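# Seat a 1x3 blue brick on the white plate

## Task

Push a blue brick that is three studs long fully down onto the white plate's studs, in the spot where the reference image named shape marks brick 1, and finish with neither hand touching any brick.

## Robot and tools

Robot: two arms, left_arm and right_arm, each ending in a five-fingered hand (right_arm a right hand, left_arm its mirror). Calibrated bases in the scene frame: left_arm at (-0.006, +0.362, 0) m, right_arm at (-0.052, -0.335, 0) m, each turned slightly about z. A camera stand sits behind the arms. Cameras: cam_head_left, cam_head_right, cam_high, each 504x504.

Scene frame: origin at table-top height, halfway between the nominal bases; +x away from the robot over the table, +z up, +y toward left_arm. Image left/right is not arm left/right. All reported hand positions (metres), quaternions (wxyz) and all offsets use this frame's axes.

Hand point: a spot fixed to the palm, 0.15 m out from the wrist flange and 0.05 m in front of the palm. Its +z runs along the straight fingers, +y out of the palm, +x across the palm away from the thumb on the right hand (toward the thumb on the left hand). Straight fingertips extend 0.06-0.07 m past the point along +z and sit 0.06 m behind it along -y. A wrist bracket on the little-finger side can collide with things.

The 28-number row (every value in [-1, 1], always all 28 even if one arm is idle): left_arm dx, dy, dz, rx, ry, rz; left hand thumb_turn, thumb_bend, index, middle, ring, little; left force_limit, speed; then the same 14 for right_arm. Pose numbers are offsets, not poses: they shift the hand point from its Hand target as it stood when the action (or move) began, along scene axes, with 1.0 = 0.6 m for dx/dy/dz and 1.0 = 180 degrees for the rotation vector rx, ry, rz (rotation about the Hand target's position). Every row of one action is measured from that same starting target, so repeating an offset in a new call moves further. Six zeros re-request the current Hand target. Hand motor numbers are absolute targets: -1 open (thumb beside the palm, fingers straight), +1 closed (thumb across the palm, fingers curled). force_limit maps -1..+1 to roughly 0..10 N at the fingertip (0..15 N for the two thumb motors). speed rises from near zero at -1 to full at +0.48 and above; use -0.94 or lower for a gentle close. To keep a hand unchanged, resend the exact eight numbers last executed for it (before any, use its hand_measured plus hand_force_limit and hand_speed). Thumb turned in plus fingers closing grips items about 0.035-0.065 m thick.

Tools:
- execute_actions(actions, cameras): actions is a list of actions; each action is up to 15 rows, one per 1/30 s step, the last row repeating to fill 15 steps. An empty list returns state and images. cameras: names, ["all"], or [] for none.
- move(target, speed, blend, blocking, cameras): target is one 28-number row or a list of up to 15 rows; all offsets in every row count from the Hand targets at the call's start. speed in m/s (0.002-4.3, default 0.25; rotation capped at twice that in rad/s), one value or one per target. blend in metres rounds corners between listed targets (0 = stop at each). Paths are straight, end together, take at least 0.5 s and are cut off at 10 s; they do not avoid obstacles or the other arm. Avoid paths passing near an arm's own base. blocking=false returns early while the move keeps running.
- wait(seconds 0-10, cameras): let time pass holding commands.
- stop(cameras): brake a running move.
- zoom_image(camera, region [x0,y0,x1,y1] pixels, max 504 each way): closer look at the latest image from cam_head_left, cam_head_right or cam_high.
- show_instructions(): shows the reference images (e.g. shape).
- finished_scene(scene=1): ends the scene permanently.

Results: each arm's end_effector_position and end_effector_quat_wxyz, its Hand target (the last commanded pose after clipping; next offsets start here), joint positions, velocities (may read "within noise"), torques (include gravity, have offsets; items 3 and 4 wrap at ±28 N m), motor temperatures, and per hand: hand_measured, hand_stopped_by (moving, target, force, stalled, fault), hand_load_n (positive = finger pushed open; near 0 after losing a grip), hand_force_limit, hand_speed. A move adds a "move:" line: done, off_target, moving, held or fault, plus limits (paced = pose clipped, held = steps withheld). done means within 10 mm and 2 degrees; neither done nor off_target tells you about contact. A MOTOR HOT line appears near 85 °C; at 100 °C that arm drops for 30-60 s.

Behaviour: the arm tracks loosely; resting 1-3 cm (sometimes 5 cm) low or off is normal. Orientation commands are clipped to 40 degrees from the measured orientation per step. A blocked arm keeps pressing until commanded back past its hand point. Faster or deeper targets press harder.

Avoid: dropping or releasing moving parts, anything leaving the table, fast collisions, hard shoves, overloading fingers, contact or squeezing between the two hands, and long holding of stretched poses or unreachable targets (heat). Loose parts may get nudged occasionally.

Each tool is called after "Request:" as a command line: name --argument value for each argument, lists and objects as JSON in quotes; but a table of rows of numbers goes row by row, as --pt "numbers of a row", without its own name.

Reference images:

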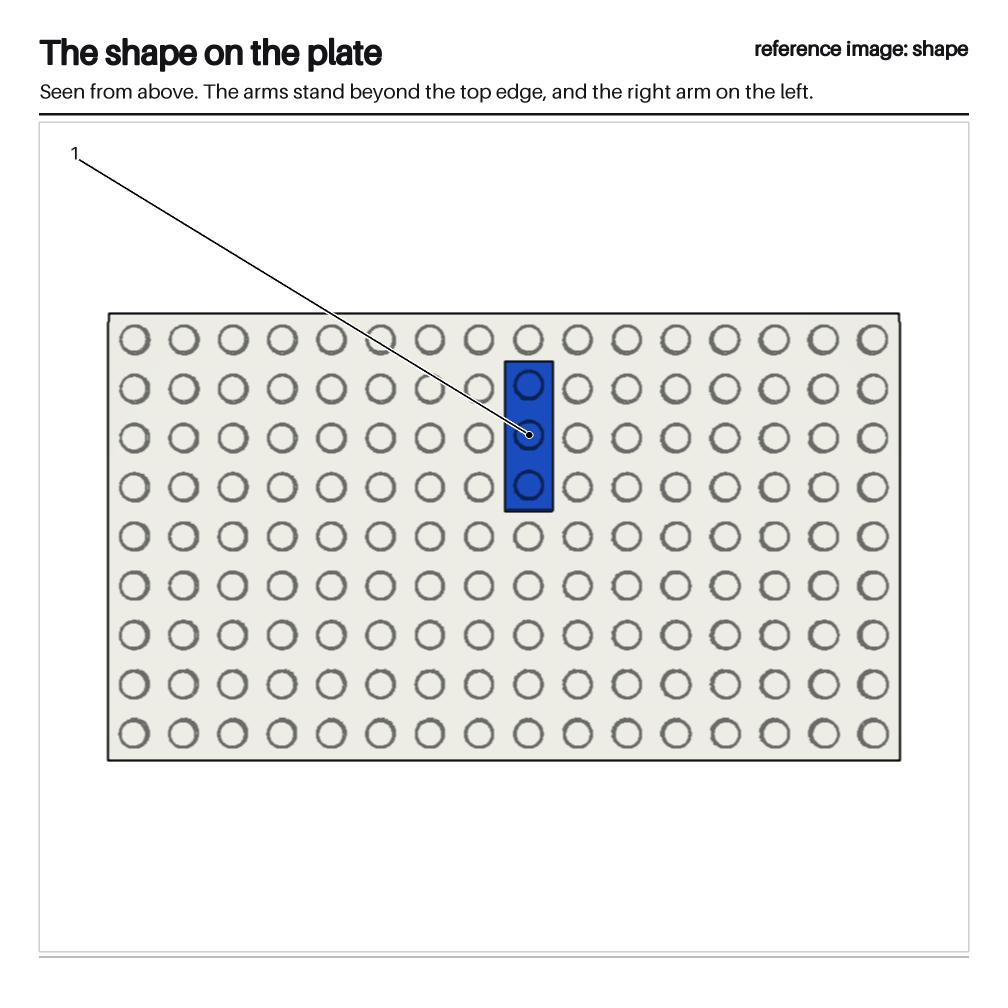

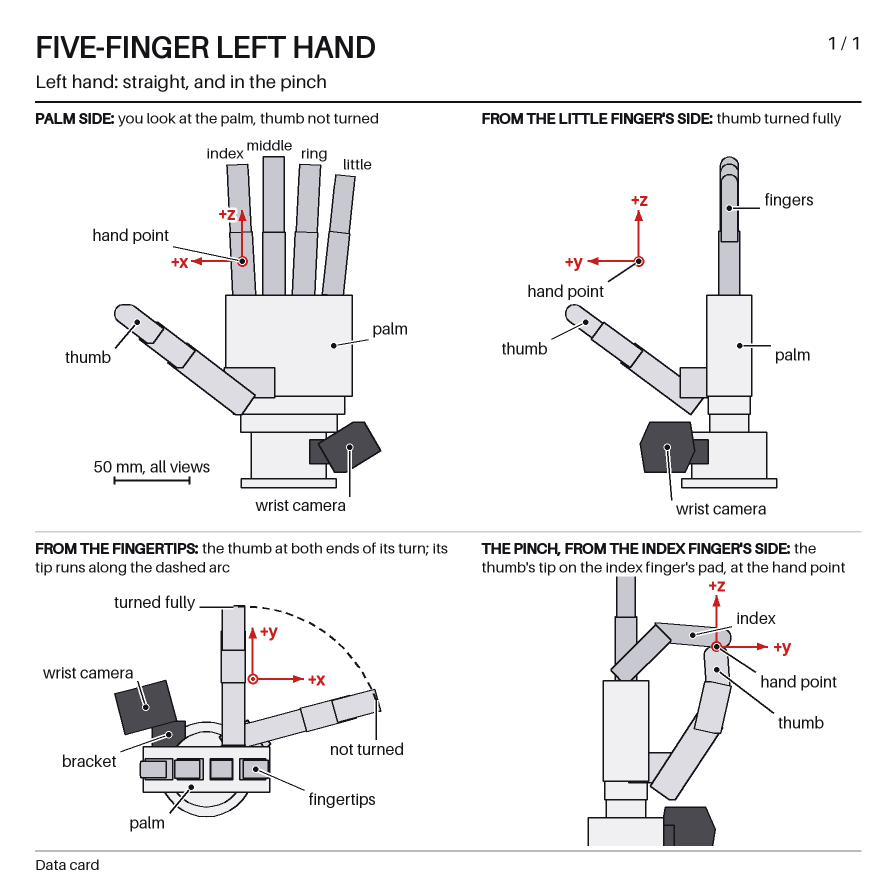

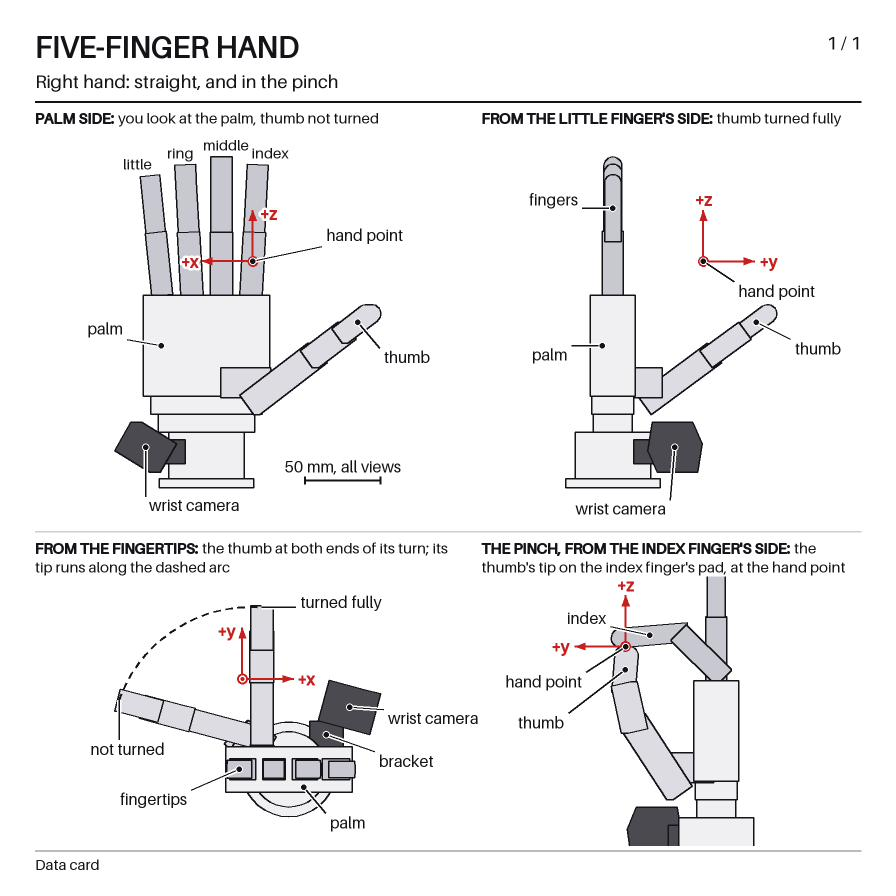

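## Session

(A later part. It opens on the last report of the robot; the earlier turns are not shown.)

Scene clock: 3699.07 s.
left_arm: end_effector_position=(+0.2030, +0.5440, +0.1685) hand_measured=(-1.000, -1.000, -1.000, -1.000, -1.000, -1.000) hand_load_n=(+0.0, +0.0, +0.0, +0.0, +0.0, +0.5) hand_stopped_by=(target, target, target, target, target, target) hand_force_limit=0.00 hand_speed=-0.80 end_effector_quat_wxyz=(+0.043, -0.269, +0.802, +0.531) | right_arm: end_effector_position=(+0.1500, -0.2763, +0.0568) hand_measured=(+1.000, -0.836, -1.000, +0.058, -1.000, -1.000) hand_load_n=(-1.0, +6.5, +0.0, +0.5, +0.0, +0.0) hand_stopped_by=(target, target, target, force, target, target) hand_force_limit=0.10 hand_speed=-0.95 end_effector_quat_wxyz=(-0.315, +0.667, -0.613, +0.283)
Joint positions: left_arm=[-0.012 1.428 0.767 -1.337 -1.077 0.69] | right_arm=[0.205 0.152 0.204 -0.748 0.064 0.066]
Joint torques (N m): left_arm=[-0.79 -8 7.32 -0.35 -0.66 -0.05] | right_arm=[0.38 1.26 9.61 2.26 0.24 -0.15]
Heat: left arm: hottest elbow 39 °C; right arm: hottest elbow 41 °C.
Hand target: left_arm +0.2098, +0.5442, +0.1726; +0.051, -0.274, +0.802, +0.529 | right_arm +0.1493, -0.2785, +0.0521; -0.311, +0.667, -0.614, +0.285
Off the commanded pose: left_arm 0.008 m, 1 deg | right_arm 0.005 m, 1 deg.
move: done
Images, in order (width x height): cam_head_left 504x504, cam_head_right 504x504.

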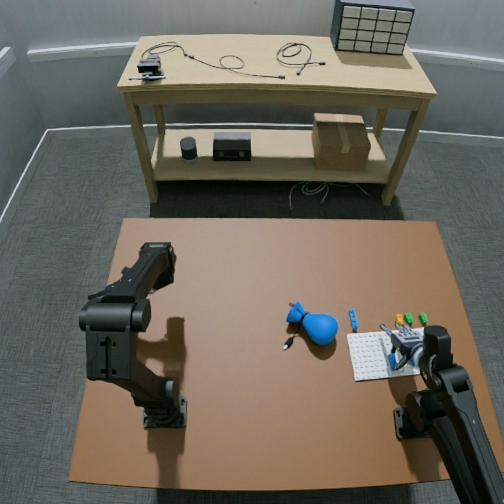

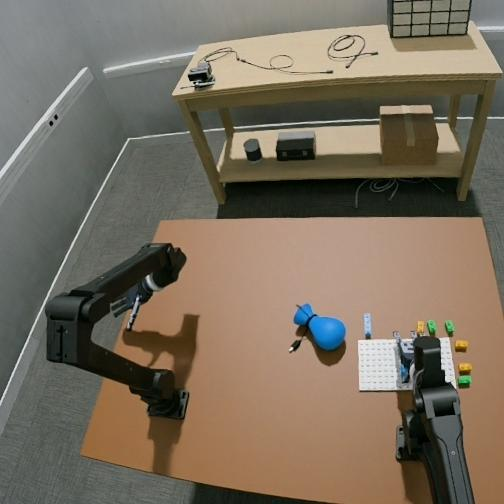

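Request:
move --pt "0 0 0 0 0 0 -1 -1 -1 -1 -1 -1 0.0 -0.8 -0.003 0 0.002 0 0 0 1 -0.83 -1 0.5 -1 -1 0.5 -0.94" --speed 0.015

Scene clock: 3756.20 s.
left_arm: end_effector_position=(+0.2030, +0.5440, +0.1685) hand_measured=(-1.000, -1.000, -1.000, -1.000, -1.000, -1.000) hand_load_n=(+0.0, +0.0, +0.0, +0.0, +0.0, +0.0) hand_stopped_by=(target, target, target, target, target, target) hand_force_limit=0.00 hand_speed=-0.80 end_effector_quat_wxyz=(+0.043, -0.269, +0.802, +0.531) | right_arm: end_effector_position=(+0.1501, -0.2765, +0.0577) hand_measured=(+1.000, -0.836, -1.000, +0.072, -1.000, -1.000) hand_load_n=(-1.0, +7.5, +0.0, +9.0, +0.0, +0.0) hand_stopped_by=(target, target, target, force, target, target) hand_force_limit=0.50 hand_speed=-0.94 end_effector_quat_wxyz=(-0.317, +0.666, -0.613, +0.285)
Joint positions: left_arm=[-0.012 1.428 0.767 -1.337 -1.077 0.69] | right_arm=[0.205 0.145 0.204 -0.75 0.065 0.066]
Joint torques (N m): left_arm=[-0.79 -8.06 7.34 -0.34 -0.66 -0.05] | right_arm=[0.32 0.62 9.8 1.92 0.28 -0.12]
Heat: left arm: hottest elbow 39 °C; right arm: hottest elbow 42 °C.
Hand target: left_arm +0.2098, +0.5442, +0.1726; +0.051, -0.274, +0.802, +0.529 | right_arm +0.1475, -0.2785, +0.0532; -0.311, +0.667, -0.614, +0.285
Off the commanded pose: left_arm 0.008 m, 1 deg | right_arm 0.006 m, 1 deg.
move: done

Request:
move --pt "0 0 0 0 0 0 -1 -1 -1 -1 -1 -1 0.0 -0.8 0 -0.006 -0.003 0 0 0 1 -0.83 -1 0.5 -1 -1 0.5 -0.94" --pt "0 0 0 0 0 0 -1 -1 -1 -1 -1 -1 0.0 -0.8 0 -0.012 -0.003 0 0 0 1 -0.83 -1 0.5 -1 -1 0.5 -0.94" --speed 0.012 --cameras '["cam_head_left","cam_head_right"]'

Request:
zoom_image --camera "cam_head_left" --region '[382, 350, 404, 372]'

Request:
zoom_image --camera "cam_head_right" --region '[391, 360, 413, 382]'

Scene clock: 3762.03 s.
left_arm: end_effector_position=(+0.2030, +0.5440, +0.1685) hand_measured=(-1.000, -1.000, -1.000, -1.000, -1.000, -1.000) hand_load_n=(+0.0, +0.0, +0.0, +0.0, +0.0, +0.0) hand_stopped_by=(target, target, target, target, target, target) hand_force_limit=0.00 hand_speed=-0.80 end_effector_quat_wxyz=(+0.043, -0.269, +0.802, +0.531) | right_arm: end_effector_position=(+0.1500, -0.2774, +0.0584) hand_measured=(+1.000, -0.836, -1.000, +0.072, -1.000, -1.000) hand_load_n=(+0.5, +7.0, +0.0, +9.0, +0.0, +0.0) hand_stopped_by=(target, target, target, force, target, target) hand_force_limit=0.50 hand_speed=-0.94 end_effector_quat_wxyz=(-0.325, +0.663, -0.614, +0.278)
Joint positions: left_arm=[-0.012 1.428 0.767 -1.337 -1.077 0.69] | right_arm=[0.155 0.138 0.202 -0.751 0.011 0.048]
Joint torques (N m): left_arm=[-0.79 -8.06 7.34 -0.32 -0.66 -0.05] | right_arm=[-0.91 0.79 9.52 1.81 0.31 -0.39]
Heat: left arm: hottest elbow 39 °C; right arm: hottest elbow 42 °C.
Hand target: left_arm +0.2098, +0.5442, +0.1726; +0.051, -0.274, +0.802, +0.529 | right_arm +0.1474, -0.2858, +0.0513; -0.311, +0.667, -0.614, +0.285
Off the commanded pose: left_arm 0.008 m, 1 deg | right_arm 0.011 m, 2 deg.
move: off_target (right_arm)
Images, in order (width x height): cam_head_left 504x504, cam_head_right 504x504.

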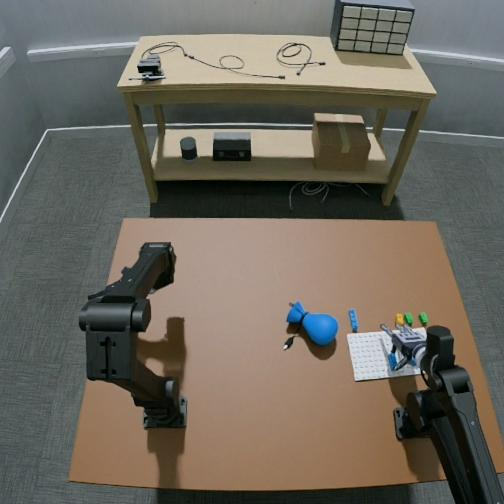

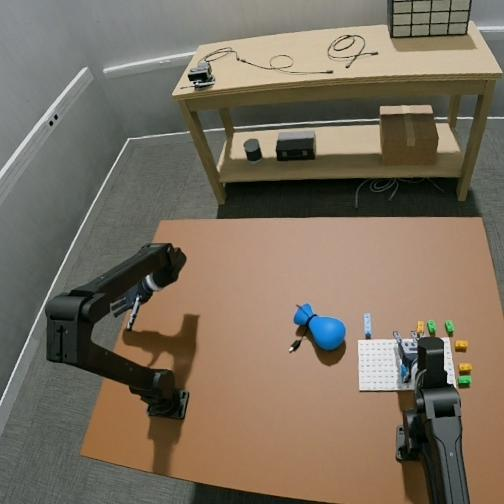

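Scaled by 22.909.

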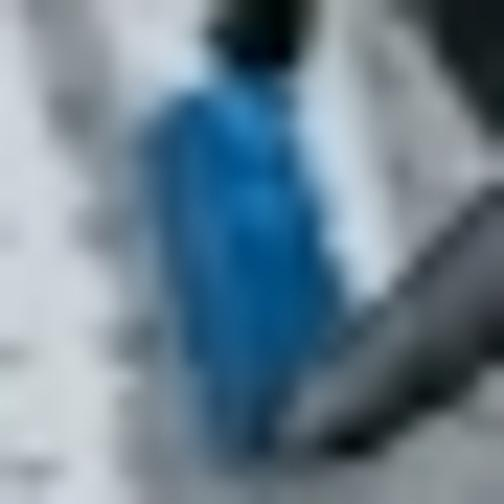

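Scaled by 22.909.

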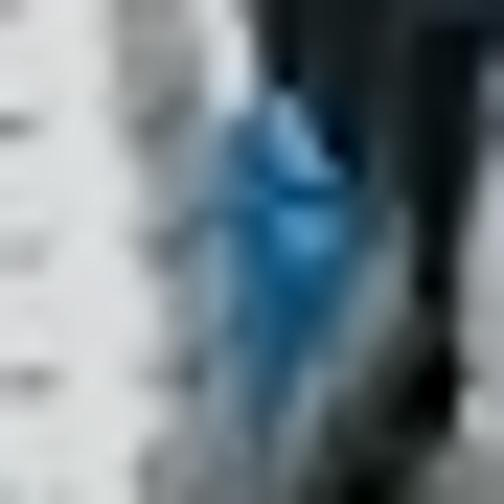

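Request:
move --pt "0 0 0 0 0 0 -1 -1 -1 -1 -1 -1 0.0 -0.8 0 -0.008 0.0 0 0 0 1 -0.83 -1 0.5 -1 -1 0.5 -0.94" --speed 0.012 --cameras '["cam_head_left","cam_head_right"]'

Request:
zoom_image --camera "cam_head_left" --region '[382, 350, 404, 372]'

Request:
zoom_image --camera "cam_head_right" --region '[391, 360, 413, 382]'

Scene clock: 3767.23 s.
left_arm: end_effector_position=(+0.2030, +0.5440, +0.1685) hand_measured=(-1.000, -1.000, -1.000, -1.000, -1.000, -1.000) hand_load_n=(+0.0, +0.0, +0.0, +0.0, +0.0, +0.0) hand_stopped_by=(target, target, target, target, target, target) hand_force_limit=0.00 hand_speed=-0.80 end_effector_quat_wxyz=(+0.043, -0.269, +0.802, +0.531) | right_arm: end_effector_position=(+0.1501, -0.2784, +0.0589) hand_measured=(+1.000, -0.836, -1.000, +0.072, -1.000, -1.000) hand_load_n=(+1.0, +6.5, +0.0, +9.5, +0.0, +0.0) hand_stopped_by=(target, target, target, force, target, target) hand_force_limit=0.50 hand_speed=-0.94 end_effector_quat_wxyz=(-0.330, +0.661, -0.616, +0.272)
Joint positions: left_arm=[-0.012 1.428 0.767 -1.337 -1.077 0.69] | right_arm=[0.112 0.136 0.201 -0.751 -0.034 0.033]
Joint torques (N m): left_arm=[-0.79 -8 7.34 -0.32 -0.66 -0.05] | right_arm=[-1.38 0.62 9.58 1.77 0.67 -0.52]
Heat: left arm: hottest elbow 39 °C; right arm: hottest elbow 42 °C.
Hand target: left_arm +0.2098, +0.5442, +0.1726; +0.051, -0.274, +0.802, +0.529 | right_arm +0.1475, -0.2905, +0.0515; -0.311, +0.667, -0.614, +0.285
Off the commanded pose: left_arm 0.008 m, 1 deg | right_arm 0.015 m, 3 deg.
move: off_target (right_arm)
Images, in order (width x height): cam_head_left 504x504, cam_head_right 504x504.

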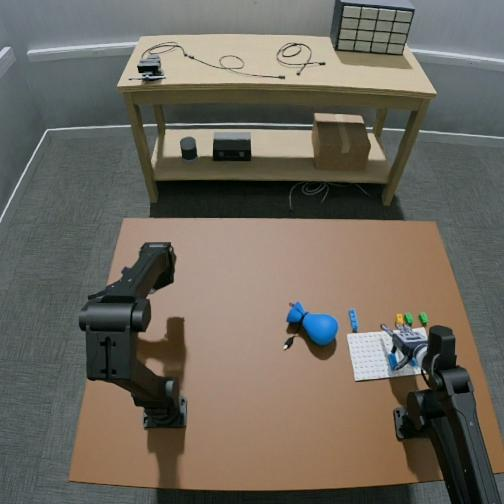

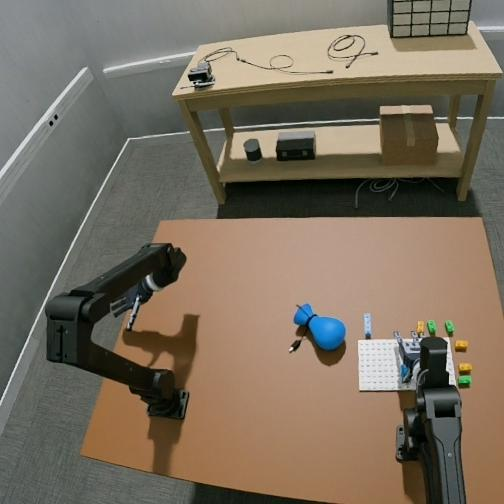

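Scaled by 22.909.

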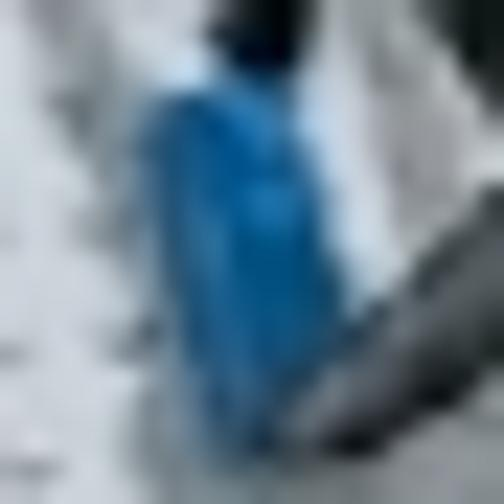

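Scaled by 22.909.

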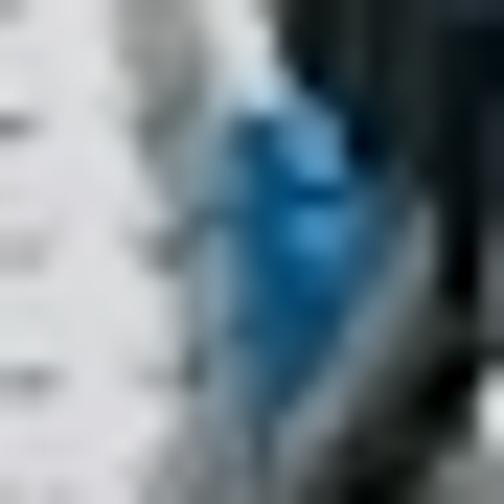

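Request:
move --pt "0 0 0 0 0 0 -1 -1 -1 -1 -1 -1 0.0 -0.8 0 0.012 0.010 0 0 0 1 -0.83 -1 0.5 -1 -1 0.5 -0.94" --speed 0.03

Request:
move --pt "0 0 0 0 0 0 -1 -1 -1 -1 -1 -1 0.0 -0.8 0 0 0 0 0 0 1 -1 -1 0.03 -1 -1 0.5 -0.92" --speed 0.03 --cameras '["cam_head_left","cam_head_right","cam_high"]'

Request:
zoom_image --camera "cam_head_left" --region '[382, 350, 404, 372]'

Request:
zoom_image --camera "cam_head_right" --region '[391, 360, 413, 382]'

Scene clock: 3797.70 s.
left_arm: end_effector_position=(+0.2030, +0.5440, +0.1685) hand_measured=(-1.000, -1.000, -1.000, -1.000, -1.000, -1.000) hand_load_n=(+0.0, +0.0, +0.0, +0.0, -0.5, +0.0) hand_stopped_by=(target, target, target, target, target, target) hand_force_limit=0.00 hand_speed=-0.80 end_effector_quat_wxyz=(+0.043, -0.269, +0.802, +0.531) | right_arm: end_effector_position=(+0.1501, -0.2791, +0.0580) hand_measured=(+1.000, -0.836, -1.000, +0.072, -1.000, -1.000) hand_load_n=(+1.5, +7.5, +0.0, +8.0, +0.0, +0.0) hand_stopped_by=(target, target, target, force, target, target) hand_force_limit=0.50 hand_speed=-0.94 end_effector_quat_wxyz=(-0.323, +0.660, -0.618, +0.279)
Joint positions: left_arm=[-0.012 1.428 0.767 -1.337 -1.077 0.69] | right_arm=[0.146 0.136 0.201 -0.753 0.011 0.05]
Joint torques (N m): left_arm=[-0.79 -8 7.32 -0.32 -0.66 -0.05] | right_arm=[0.91 1.49 10.93 1.54 0.89 -0.28]
Heat: left arm: hottest elbow 39 °C; right arm: hottest elbow 42 °C.
Hand target: left_arm +0.2098, +0.5442, +0.1726; +0.051, -0.274, +0.802, +0.529 | right_arm +0.1475, -0.2833, +0.0575; -0.311, +0.667, -0.614, +0.285
Off the commanded pose: left_arm 0.008 m, 1 deg | right_arm 0.005 m, 2 deg.
move: done

Scene clock: 3799.37 s.
left_arm: end_effector_position=(+0.2030, +0.5440, +0.1685) hand_measured=(-1.000, -1.000, -1.000, -1.000, -1.000, -1.000) hand_load_n=(+0.0, +0.0, +0.0, +0.0, +0.0, +0.0) hand_stopped_by=(target, target, target, target, target, target) hand_force_limit=0.00 hand_speed=-0.80 end_effector_quat_wxyz=(+0.043, -0.269, +0.802, +0.531) | right_arm: end_effector_position=(+0.1491, -0.2834, +0.0561) hand_measured=(+1.000, -1.000, -1.000, +0.030, -1.000, -1.000) hand_load_n=(+0.0, +0.0, +0.0, +0.5, +0.0, +0.0) hand_stopped_by=(target, target, target, target, target, target) hand_force_limit=0.50 hand_speed=-0.92 end_effector_quat_wxyz=(-0.314, +0.660, -0.621, +0.284)
Joint positions: left_arm=[-0.012 1.428 0.767 -1.337 -1.077 0.69] | right_arm=[0.146 0.136 0.201 -0.761 0.031 0.046]
Joint torques (N m): left_arm=[-0.79 -8 7.34 -0.34 -0.66 -0.05] | right_arm=[1.67 1.03 10.92 1.84 0.04 -0.24]
Heat: left arm: hottest elbow 39 °C; right arm: hottest elbow 42 °C.
Hand target: left_arm +0.2098, +0.5442, +0.1726; +0.051, -0.274, +0.802, +0.529 | right_arm +0.1475, -0.2833, +0.0574; -0.311, +0.667, -0.614, +0.285
Off the commanded pose: left_arm 0.008 m, 1 deg | right_arm 0.002 m, 1 deg.
move: done

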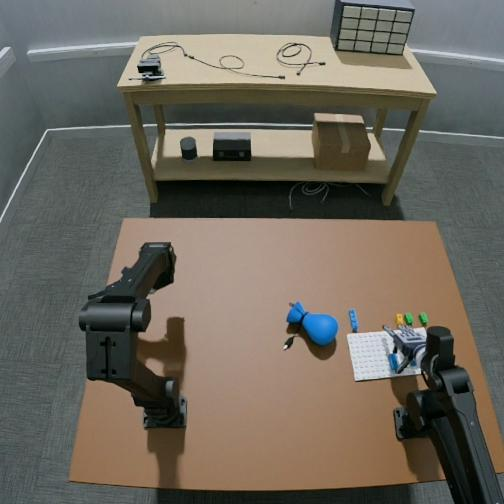

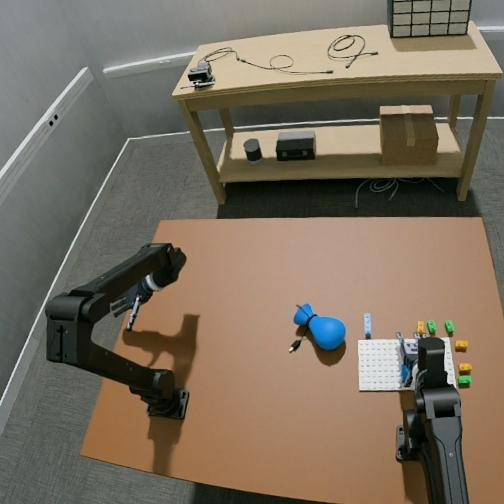

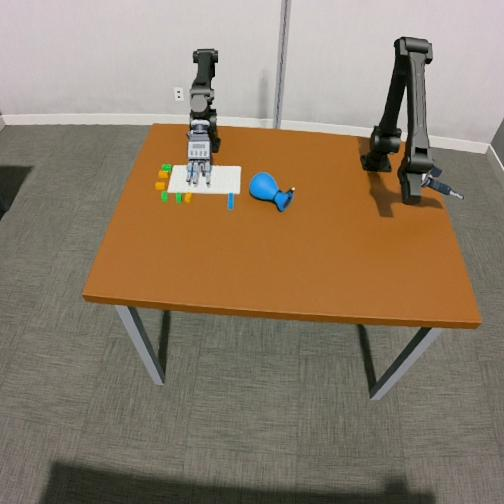

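Scaled by 22.909.

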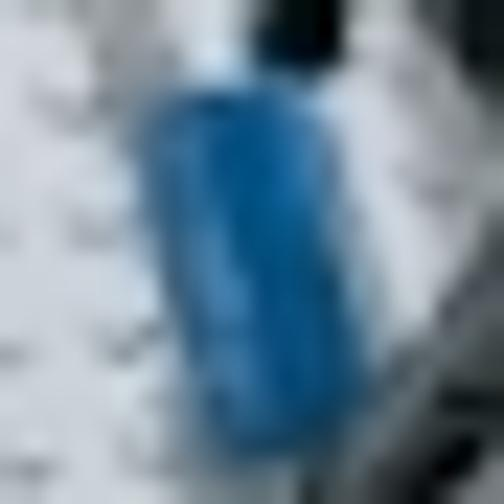

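Scaled by 22.909.

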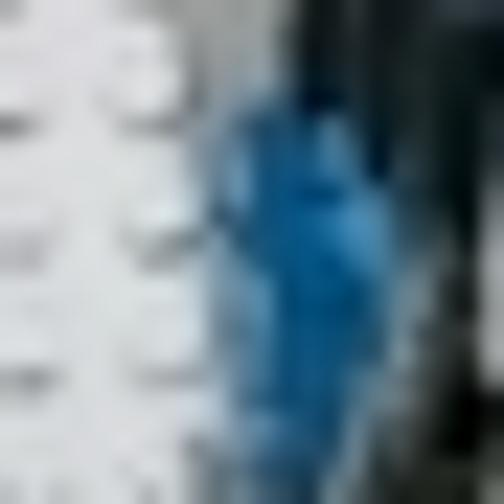

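Request:
zoom_image --camera "cam_high" --region '[198, 158, 220, 180]'

Request:
zoom_image --camera "cam_head_right" --region '[395, 355, 411, 387]'

Request:
zoom_image --camera "cam_head_left" --region '[376, 346, 408, 378]'

Scaled by 22.909.

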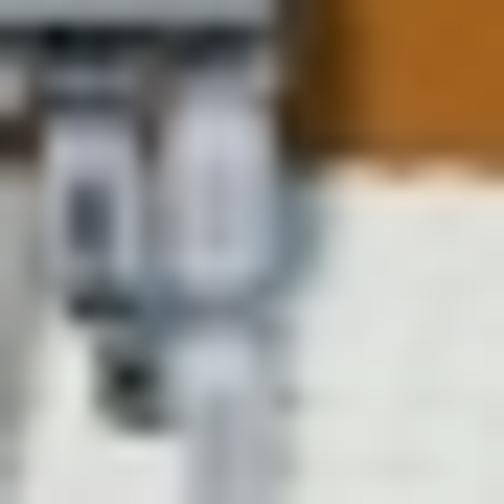

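Scaled by 15.750.

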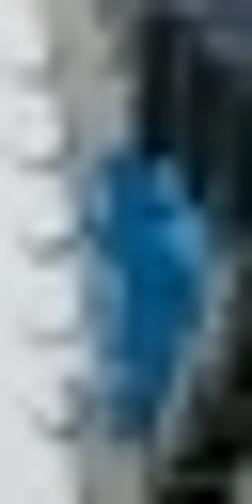

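Scaled by 15.750.

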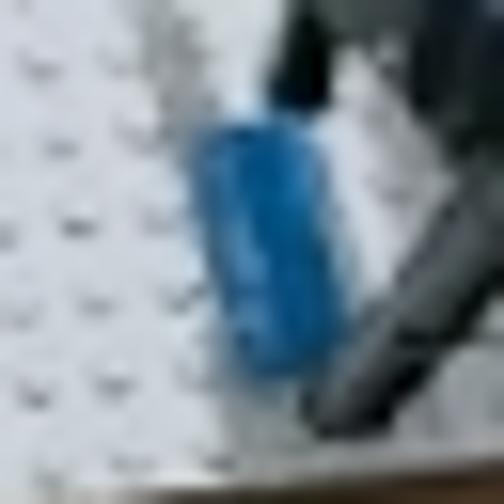

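Request:
move --pt "0 0 0 0 0 0 -1 -1 -1 -1 -1 -1 0.0 -0.8 0 0.0197 0 0 0 0 1 -1 -1 0.03 -1 -1 0.5 -0.92" --speed 0.03 --cameras '["cam_head_left","cam_head_right"]'

Request:
zoom_image --camera "cam_head_left" --region '[376, 346, 408, 378]'

Request:
zoom_image --camera "cam_head_right" --region '[387, 355, 419, 387]'

Scene clock: 3827.87 s.
left_arm: end_effector_position=(+0.2030, +0.5440, +0.1685) hand_measured=(-1.000, -1.000, -1.000, -1.000, -1.000, -1.000) hand_load_n=(+0.0, +0.0, +0.0, +0.0, +0.0, +0.0) hand_stopped_by=(target, target, target, target, target, target) hand_force_limit=0.00 hand_speed=-0.80 end_effector_quat_wxyz=(+0.043, -0.269, +0.802, +0.531) | right_arm: end_effector_position=(+0.1481, -0.2764, +0.0553) hand_measured=(+1.000, -1.000, -1.000, +0.030, -1.000, -1.000) hand_load_n=(+0.0, +0.0, +0.0, +1.0, -0.5, +0.0) hand_stopped_by=(target, target, target, target, target, target) hand_force_limit=0.50 hand_speed=-0.92 end_effector_quat_wxyz=(-0.308, +0.666, -0.614, +0.292)
Joint positions: left_arm=[-0.012 1.428 0.767 -1.337 -1.077 0.69] | right_arm=[0.259 0.14 0.201 -0.761 0.128 0.092]
Joint torques (N m): left_arm=[-0.79 -8.06 7.34 -0.34 -0.66 -0.05] | right_arm=[2.14 2.26 11.21 2.13 -0.11 0.06]
Heat: left arm: hottest elbow 39 °C; right arm: hottest elbow 43 °C.
Hand target: left_arm +0.2098, +0.5442, +0.1726; +0.051, -0.274, +0.802, +0.529 | right_arm +0.1475, -0.2715, +0.0574; -0.311, +0.667, -0.614, +0.285
Off the commanded pose: left_arm 0.008 m, 1 deg | right_arm 0.005 m, 1 deg.
move: done
Images, in order (width x height): cam_head_left 504x504, cam_head_right 504x504.

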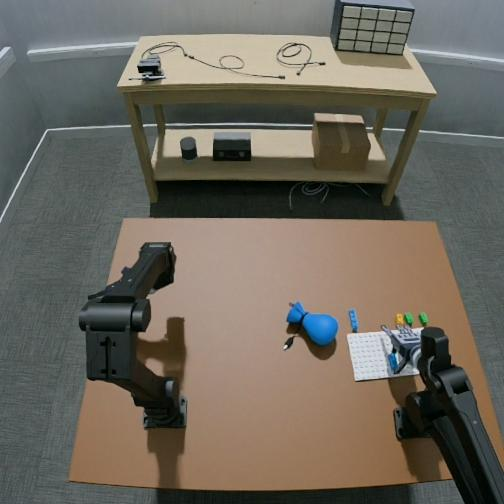

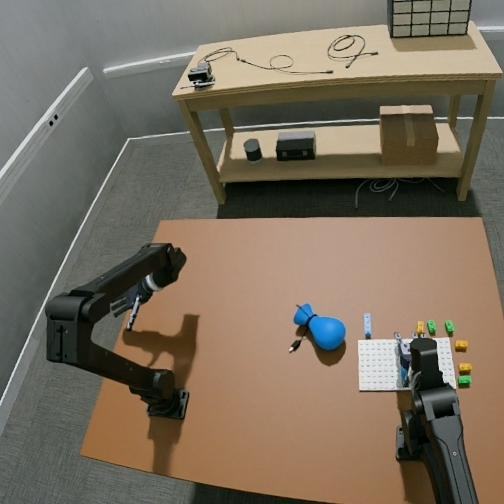

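Scaled by 15.750.

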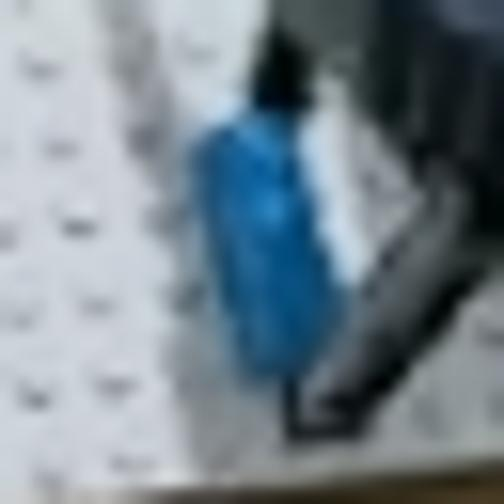

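Scaled by 15.750.

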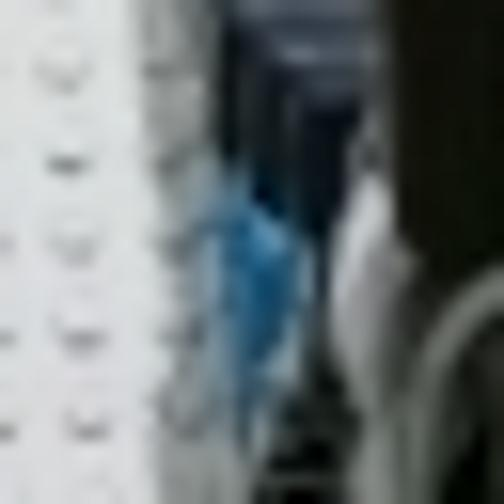

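Request:
move --pt "0 0 0 0 0 0 -1 -1 -1 -1 -1 -1 0.0 -0.8 0.007 0.002 0 0 0 0 1 -1 -1 0.03 -1 -1 0.5 -0.92" --pt "0 0 0 0 0 0 -1 -1 -1 -1 -1 -1 0.0 -0.8 0.007 0.002 -0.008 0 0 0 1 -1 -1 0.03 -1 -1 0.5 -0.92" --speed 0.03 --cameras '["cam_head_left","cam_head_right"]'

Request:
zoom_image --camera "cam_head_left" --region '[376, 346, 408, 378]'

Request:
zoom_image --camera "cam_head_right" --region '[387, 355, 419, 387]'

Scene clock: 3835.73 s.
left_arm: end_effector_position=(+0.2030, +0.5440, +0.1685) hand_measured=(-1.000, -1.000, -1.000, -1.000, -1.000, -1.000) hand_load_n=(+0.0, +0.0, +0.0, +0.0, +0.0, +0.0) hand_stopped_by=(target, target, target, target, target, target) hand_force_limit=0.00 hand_speed=-0.80 end_effector_quat_wxyz=(+0.043, -0.269, +0.802, +0.531) | right_arm: end_effector_position=(+0.1490, -0.2749, +0.0526) hand_measured=(+1.000, -1.000, -1.000, +0.030, -1.000, -1.000) hand_load_n=(+0.0, +0.0, -0.5, +0.0, +0.0, +0.0) hand_stopped_by=(target, target, target, target, target, target) hand_force_limit=0.50 hand_speed=-0.92 end_effector_quat_wxyz=(-0.304, +0.668, -0.616, +0.287)
Joint positions: left_arm=[-0.012 1.428 0.767 -1.337 -1.077 0.69] | right_arm=[0.264 0.169 0.201 -0.746 0.128 0.099]
Joint torques (N m): left_arm=[-0.79 -8.06 7.34 -0.32 -0.66 -0.05] | right_arm=[1.67 2.14 10.21 3.02 -0.04 -0.03]
Heat: left arm: hottest elbow 39 °C; right arm: hottest elbow 43 °C.
Hand target: left_arm +0.2098, +0.5442, +0.1726; +0.051, -0.274, +0.802, +0.529 | right_arm +0.1517, -0.2703, +0.0526; -0.311, +0.667, -0.614, +0.285
Off the commanded pose: left_arm 0.008 m, 1 deg | right_arm 0.005 m, 1 deg.
move: done
Images, in order (width x height): cam_head_left 504x504, cam_head_right 504x504.

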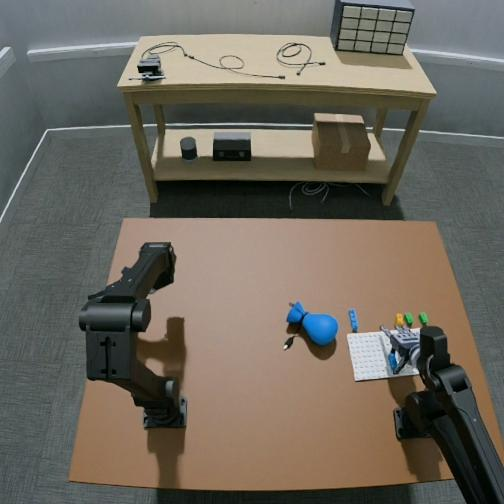

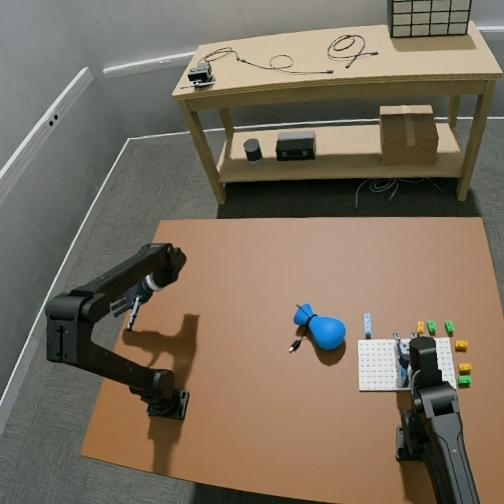

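Scaled by 15.750.

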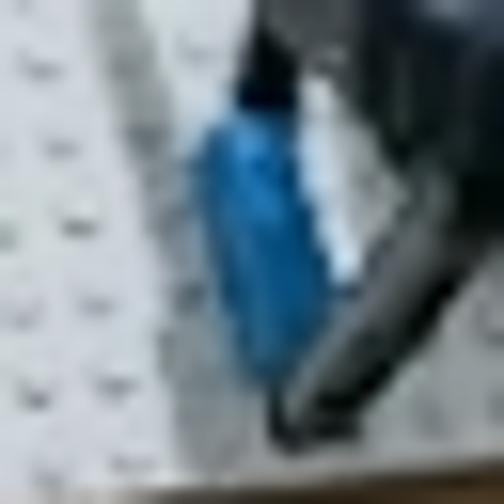

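Scaled by 15.750.

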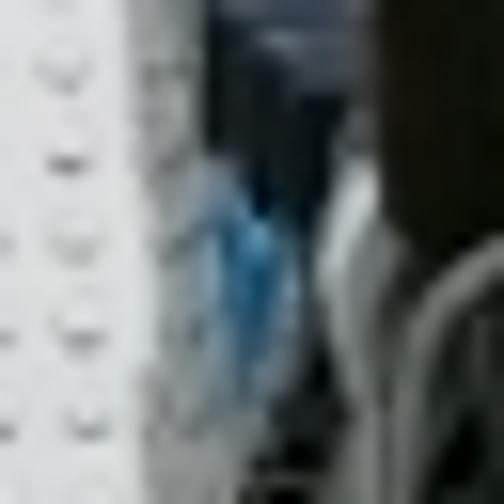

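Request:
move --pt "0 0 0 0 0 0 -1 -1 -1 -1 -1 -1 0.0 -0.8 0 0 0 0 0 0 1 -0.84 -1 0.03 -1 -1 -0.3 -0.93" --speed 0.03

Request:
move --pt "0 0 0 0 0 0 -1 -1 -1 -1 -1 -1 0.0 -0.8 0 0 0 0 0 0 1 -0.84 -1 0.3 -1 -1 -0.2 -0.95" --speed 0.03 --cameras '["cam_head_left","cam_head_right"]'

Request:
zoom_image --camera "cam_head_left" --region '[376, 346, 408, 378]'

Request:
zoom_image --camera "cam_head_right" --region '[387, 355, 419, 387]'

Scene clock: 3843.87 s.
left_arm: end_effector_position=(+0.2030, +0.5440, +0.1685) hand_measured=(-1.000, -1.000, -1.000, -1.000, -1.000, -1.000) hand_load_n=(+0.0, +0.0, +0.0, +0.0, +0.0, +0.0) hand_stopped_by=(target, target, target, target, target, target) hand_force_limit=0.00 hand_speed=-0.80 end_effector_quat_wxyz=(+0.043, -0.269, +0.802, +0.531) | right_arm: end_effector_position=(+0.1490, -0.2747, +0.0524) hand_measured=(+1.000, -0.876, -1.000, +0.030, -1.000, -1.000) hand_load_n=(+0.0, +5.5, +0.0, +1.0, +0.0, +0.0) hand_stopped_by=(target, force, target, target, target, target) hand_force_limit=-0.30 hand_speed=-0.93 end_effector_quat_wxyz=(-0.304, +0.668, -0.616, +0.287)
Joint positions: left_arm=[-0.012 1.428 0.767 -1.337 -1.077 0.69] | right_arm=[0.264 0.171 0.201 -0.745 0.128 0.099]
Joint torques (N m): left_arm=[-0.79 -8.06 7.34 -0.34 -0.66 -0.05] | right_arm=[1.79 1.9 10.22 3.02 -0.01 -0.04]
Heat: left arm: hottest elbow 39 °C; right arm: hottest elbow 43 °C.
Hand target: left_arm +0.2098, +0.5442, +0.1726; +0.051, -0.274, +0.802, +0.529 | right_arm +0.1516, -0.2703, +0.0526; -0.311, +0.667, -0.614, +0.285
Off the commanded pose: left_arm 0.008 m, 1 deg | right_arm 0.005 m, 1 deg.
move: done

Scene clock: 3844.37 s.
left_arm: end_effector_position=(+0.2030, +0.5440, +0.1685) hand_measured=(-1.000, -1.000, -1.000, -1.000, -1.000, -1.000) hand_load_n=(+0.0, +0.0, +0.0, +0.0, +0.0, +0.0) hand_stopped_by=(target, target, target, target, target, target) hand_force_limit=0.00 hand_speed=-0.80 end_effector_quat_wxyz=(+0.043, -0.269, +0.802, +0.531) | right_arm: end_effector_position=(+0.1490, -0.2747, +0.0524) hand_measured=(+1.000, -0.876, -1.000, +0.038, -1.000, -1.000) hand_load_n=(+0.0, +6.0, +0.0, +5.5, +0.0, -0.5) hand_stopped_by=(target, force, target, force, target, target) hand_force_limit=-0.20 hand_speed=-0.95 end_effector_quat_wxyz=(-0.304, +0.668, -0.616, +0.287)
Joint positions: left_arm=[-0.012 1.428 0.767 -1.337 -1.077 0.69] | right_arm=[0.264 0.171 0.201 -0.745 0.128 0.099]
Joint torques (N m): left_arm=[-0.79 -8.06 7.34 -0.32 -0.66 -0.05] | right_arm=[1.38 2.02 10.04 3.07 0 -0.01]
Heat: left arm: hottest elbow 39 °C; right arm: hottest elbow 43 °C.
Hand target: left_arm +0.2098, +0.5442, +0.1726; +0.051, -0.274, +0.802, +0.529 | right_arm +0.1516, -0.2703, +0.0526; -0.311, +0.667, -0.614, +0.285
Off the commanded pose: left_arm 0.008 m, 1 deg | right_arm 0.005 m, 1 deg.
move: done
Images, in order (width x height): cam_head_left 504x504, cam_head_right 504x504.

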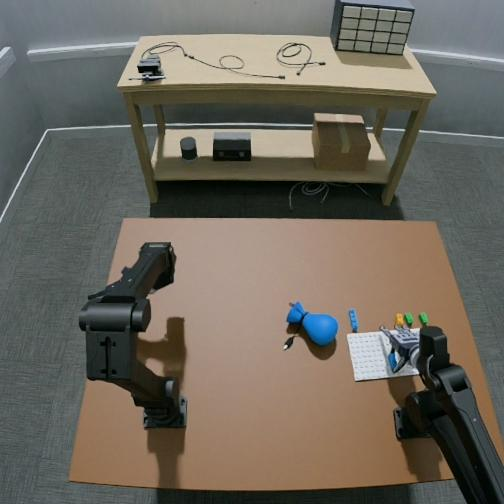

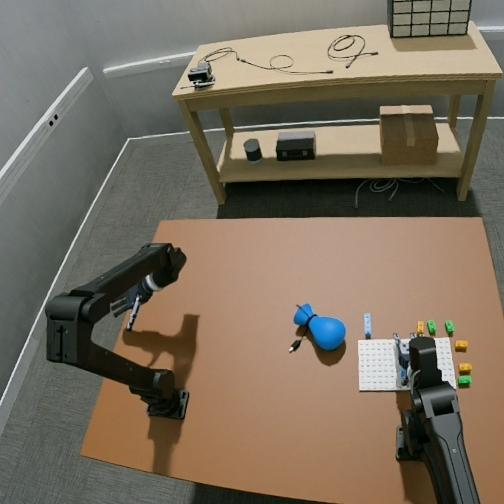

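Scaled by 15.750.

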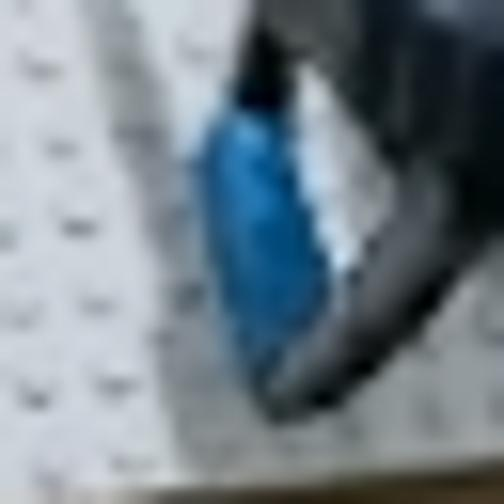

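Scaled by 15.750.

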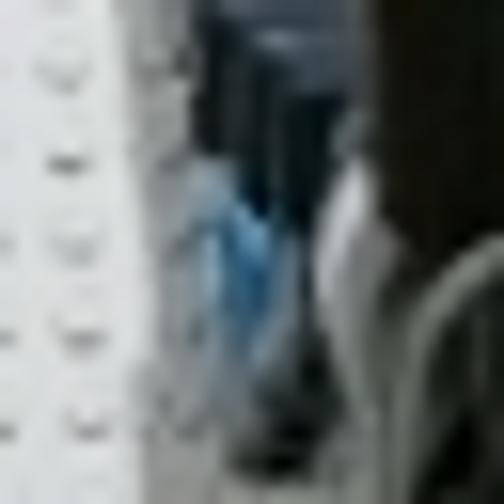

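Request:
move --pt "0 0 0 0 0 0 -1 -1 -1 -1 -1 -1 0.0 -0.8 -0.002 -0.010 -0.008 0 0 0 1 -0.84 -1 0.3 -1 -1 -0.2 -0.95" --speed 0.012

Request:
move --pt "0 0 0 0 0 0 -1 -1 -1 -1 -1 -1 0.0 -0.8 0 -0.008 0 0 0 0 1 -0.84 -1 0.3 -1 -1 -0.2 -0.95" --speed 0.012 --cameras '["cam_head_left","cam_head_right"]'

Request:
zoom_image --camera "cam_head_left" --region '[376, 346, 408, 378]'

Request:
zoom_image --camera "cam_head_right" --region '[387, 355, 419, 387]'

Scene clock: 3856.33 s.
left_arm: end_effector_position=(+0.2030, +0.5440, +0.1685) hand_measured=(-1.000, -1.000, -1.000, -1.000, -1.000, -1.000) hand_load_n=(+0.0, +0.0, +0.0, +0.0, +0.0, -0.5) hand_stopped_by=(target, target, target, target, target, target) hand_force_limit=0.00 hand_speed=-0.80 end_effector_quat_wxyz=(+0.043, -0.269, +0.802, +0.531) | right_arm: end_effector_position=(+0.1483, -0.2741, +0.0517) hand_measured=(+1.000, -0.876, -1.000, +0.038, -1.000, -1.000) hand_load_n=(+1.5, +6.5, +0.0, +4.5, +0.0, +0.0) hand_stopped_by=(target, force, target, force, target, target) hand_force_limit=-0.20 hand_speed=-0.95 end_effector_quat_wxyz=(-0.309, +0.669, -0.615, +0.281)
Joint positions: left_arm=[-0.012 1.428 0.767 -1.337 -1.077 0.69] | right_arm=[0.238 0.165 0.197 -0.745 0.092 0.086]
Joint torques (N m): left_arm=[-0.79 -8.06 7.34 -0.32 -0.66 -0.05] | right_arm=[-0.32 1.08 9.14 2.92 -0.23 -0.21]
Heat: left arm: hottest elbow 39 °C; right arm: hottest elbow 43 °C.
Hand target: left_arm +0.2098, +0.5442, +0.1726; +0.051, -0.274, +0.802, +0.529 | right_arm +0.1504, -0.2763, +0.0477; -0.311, +0.667, -0.614, +0.285
Off the commanded pose: left_arm 0.008 m, 1 deg | right_arm 0.005 m, 1 deg.
move: done

Scene clock: 3857.23 s.
left_arm: end_effector_position=(+0.2030, +0.5440, +0.1685) hand_measured=(-1.000, -1.000, -1.000, -1.000, -1.000, -1.000) hand_load_n=(+0.0, +0.0, +0.0, -0.5, +0.5, +0.0) hand_stopped_by=(target, target, target, target, target, target) hand_force_limit=0.00 hand_speed=-0.80 end_effector_quat_wxyz=(+0.043, -0.269, +0.802, +0.531) | right_arm: end_effector_position=(+0.1487, -0.2764, +0.0520) hand_measured=(+1.000, -0.876, -1.000, +0.038, -1.000, -1.000) hand_load_n=(+3.0, +6.0, +0.0, +5.0, +0.0, +0.0) hand_stopped_by=(target, force, target, force, target, target) hand_force_limit=-0.20 hand_speed=-0.95 end_effector_quat_wxyz=(-0.314, +0.666, -0.617, +0.277)
Joint positions: left_arm=[-0.012 1.428 0.767 -1.337 -1.077 0.69] | right_arm=[0.193 0.159 0.196 -0.745 0.051 0.067]
Joint torques (N m): left_arm=[-0.79 -8.06 7.34 -0.34 -0.66 -0.05] | right_arm=[-1.03 0.79 9.33 2.81 -0.04 -0.36]
Heat: left arm: hottest elbow 39 °C; right arm: hottest elbow 43 °C.
Hand target: left_arm +0.2098, +0.5442, +0.1726; +0.051, -0.274, +0.802, +0.529 | right_arm +0.1504, -0.2812, +0.0477; -0.311, +0.667, -0.614, +0.285
Off the commanded pose: left_arm 0.008 m, 1 deg | right_arm 0.007 m, 1 deg.
move: done
Images, in order (width x height): cam_head_left 504x504, cam_head_right 504x504.

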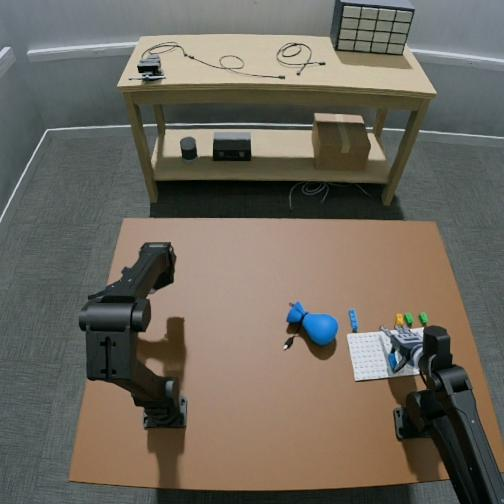

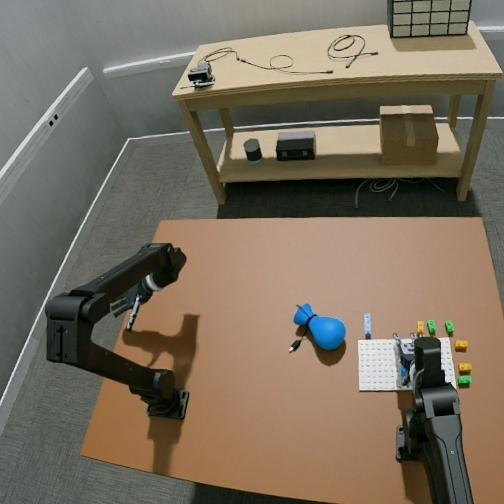

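Scaled by 15.750.

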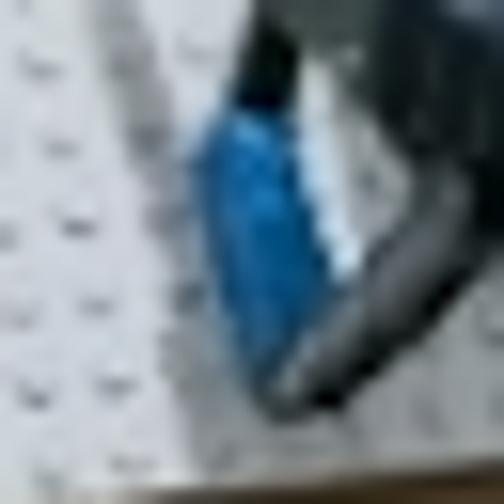

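Scaled by 15.750.

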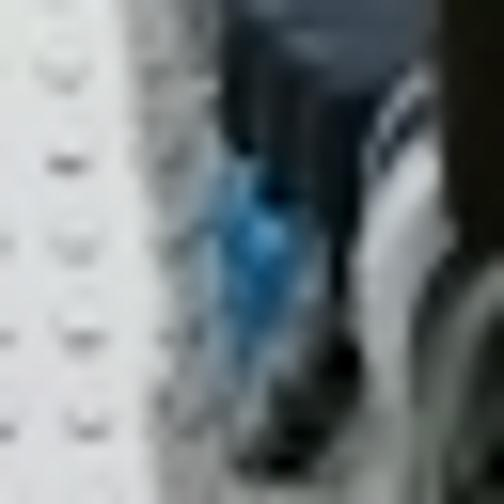

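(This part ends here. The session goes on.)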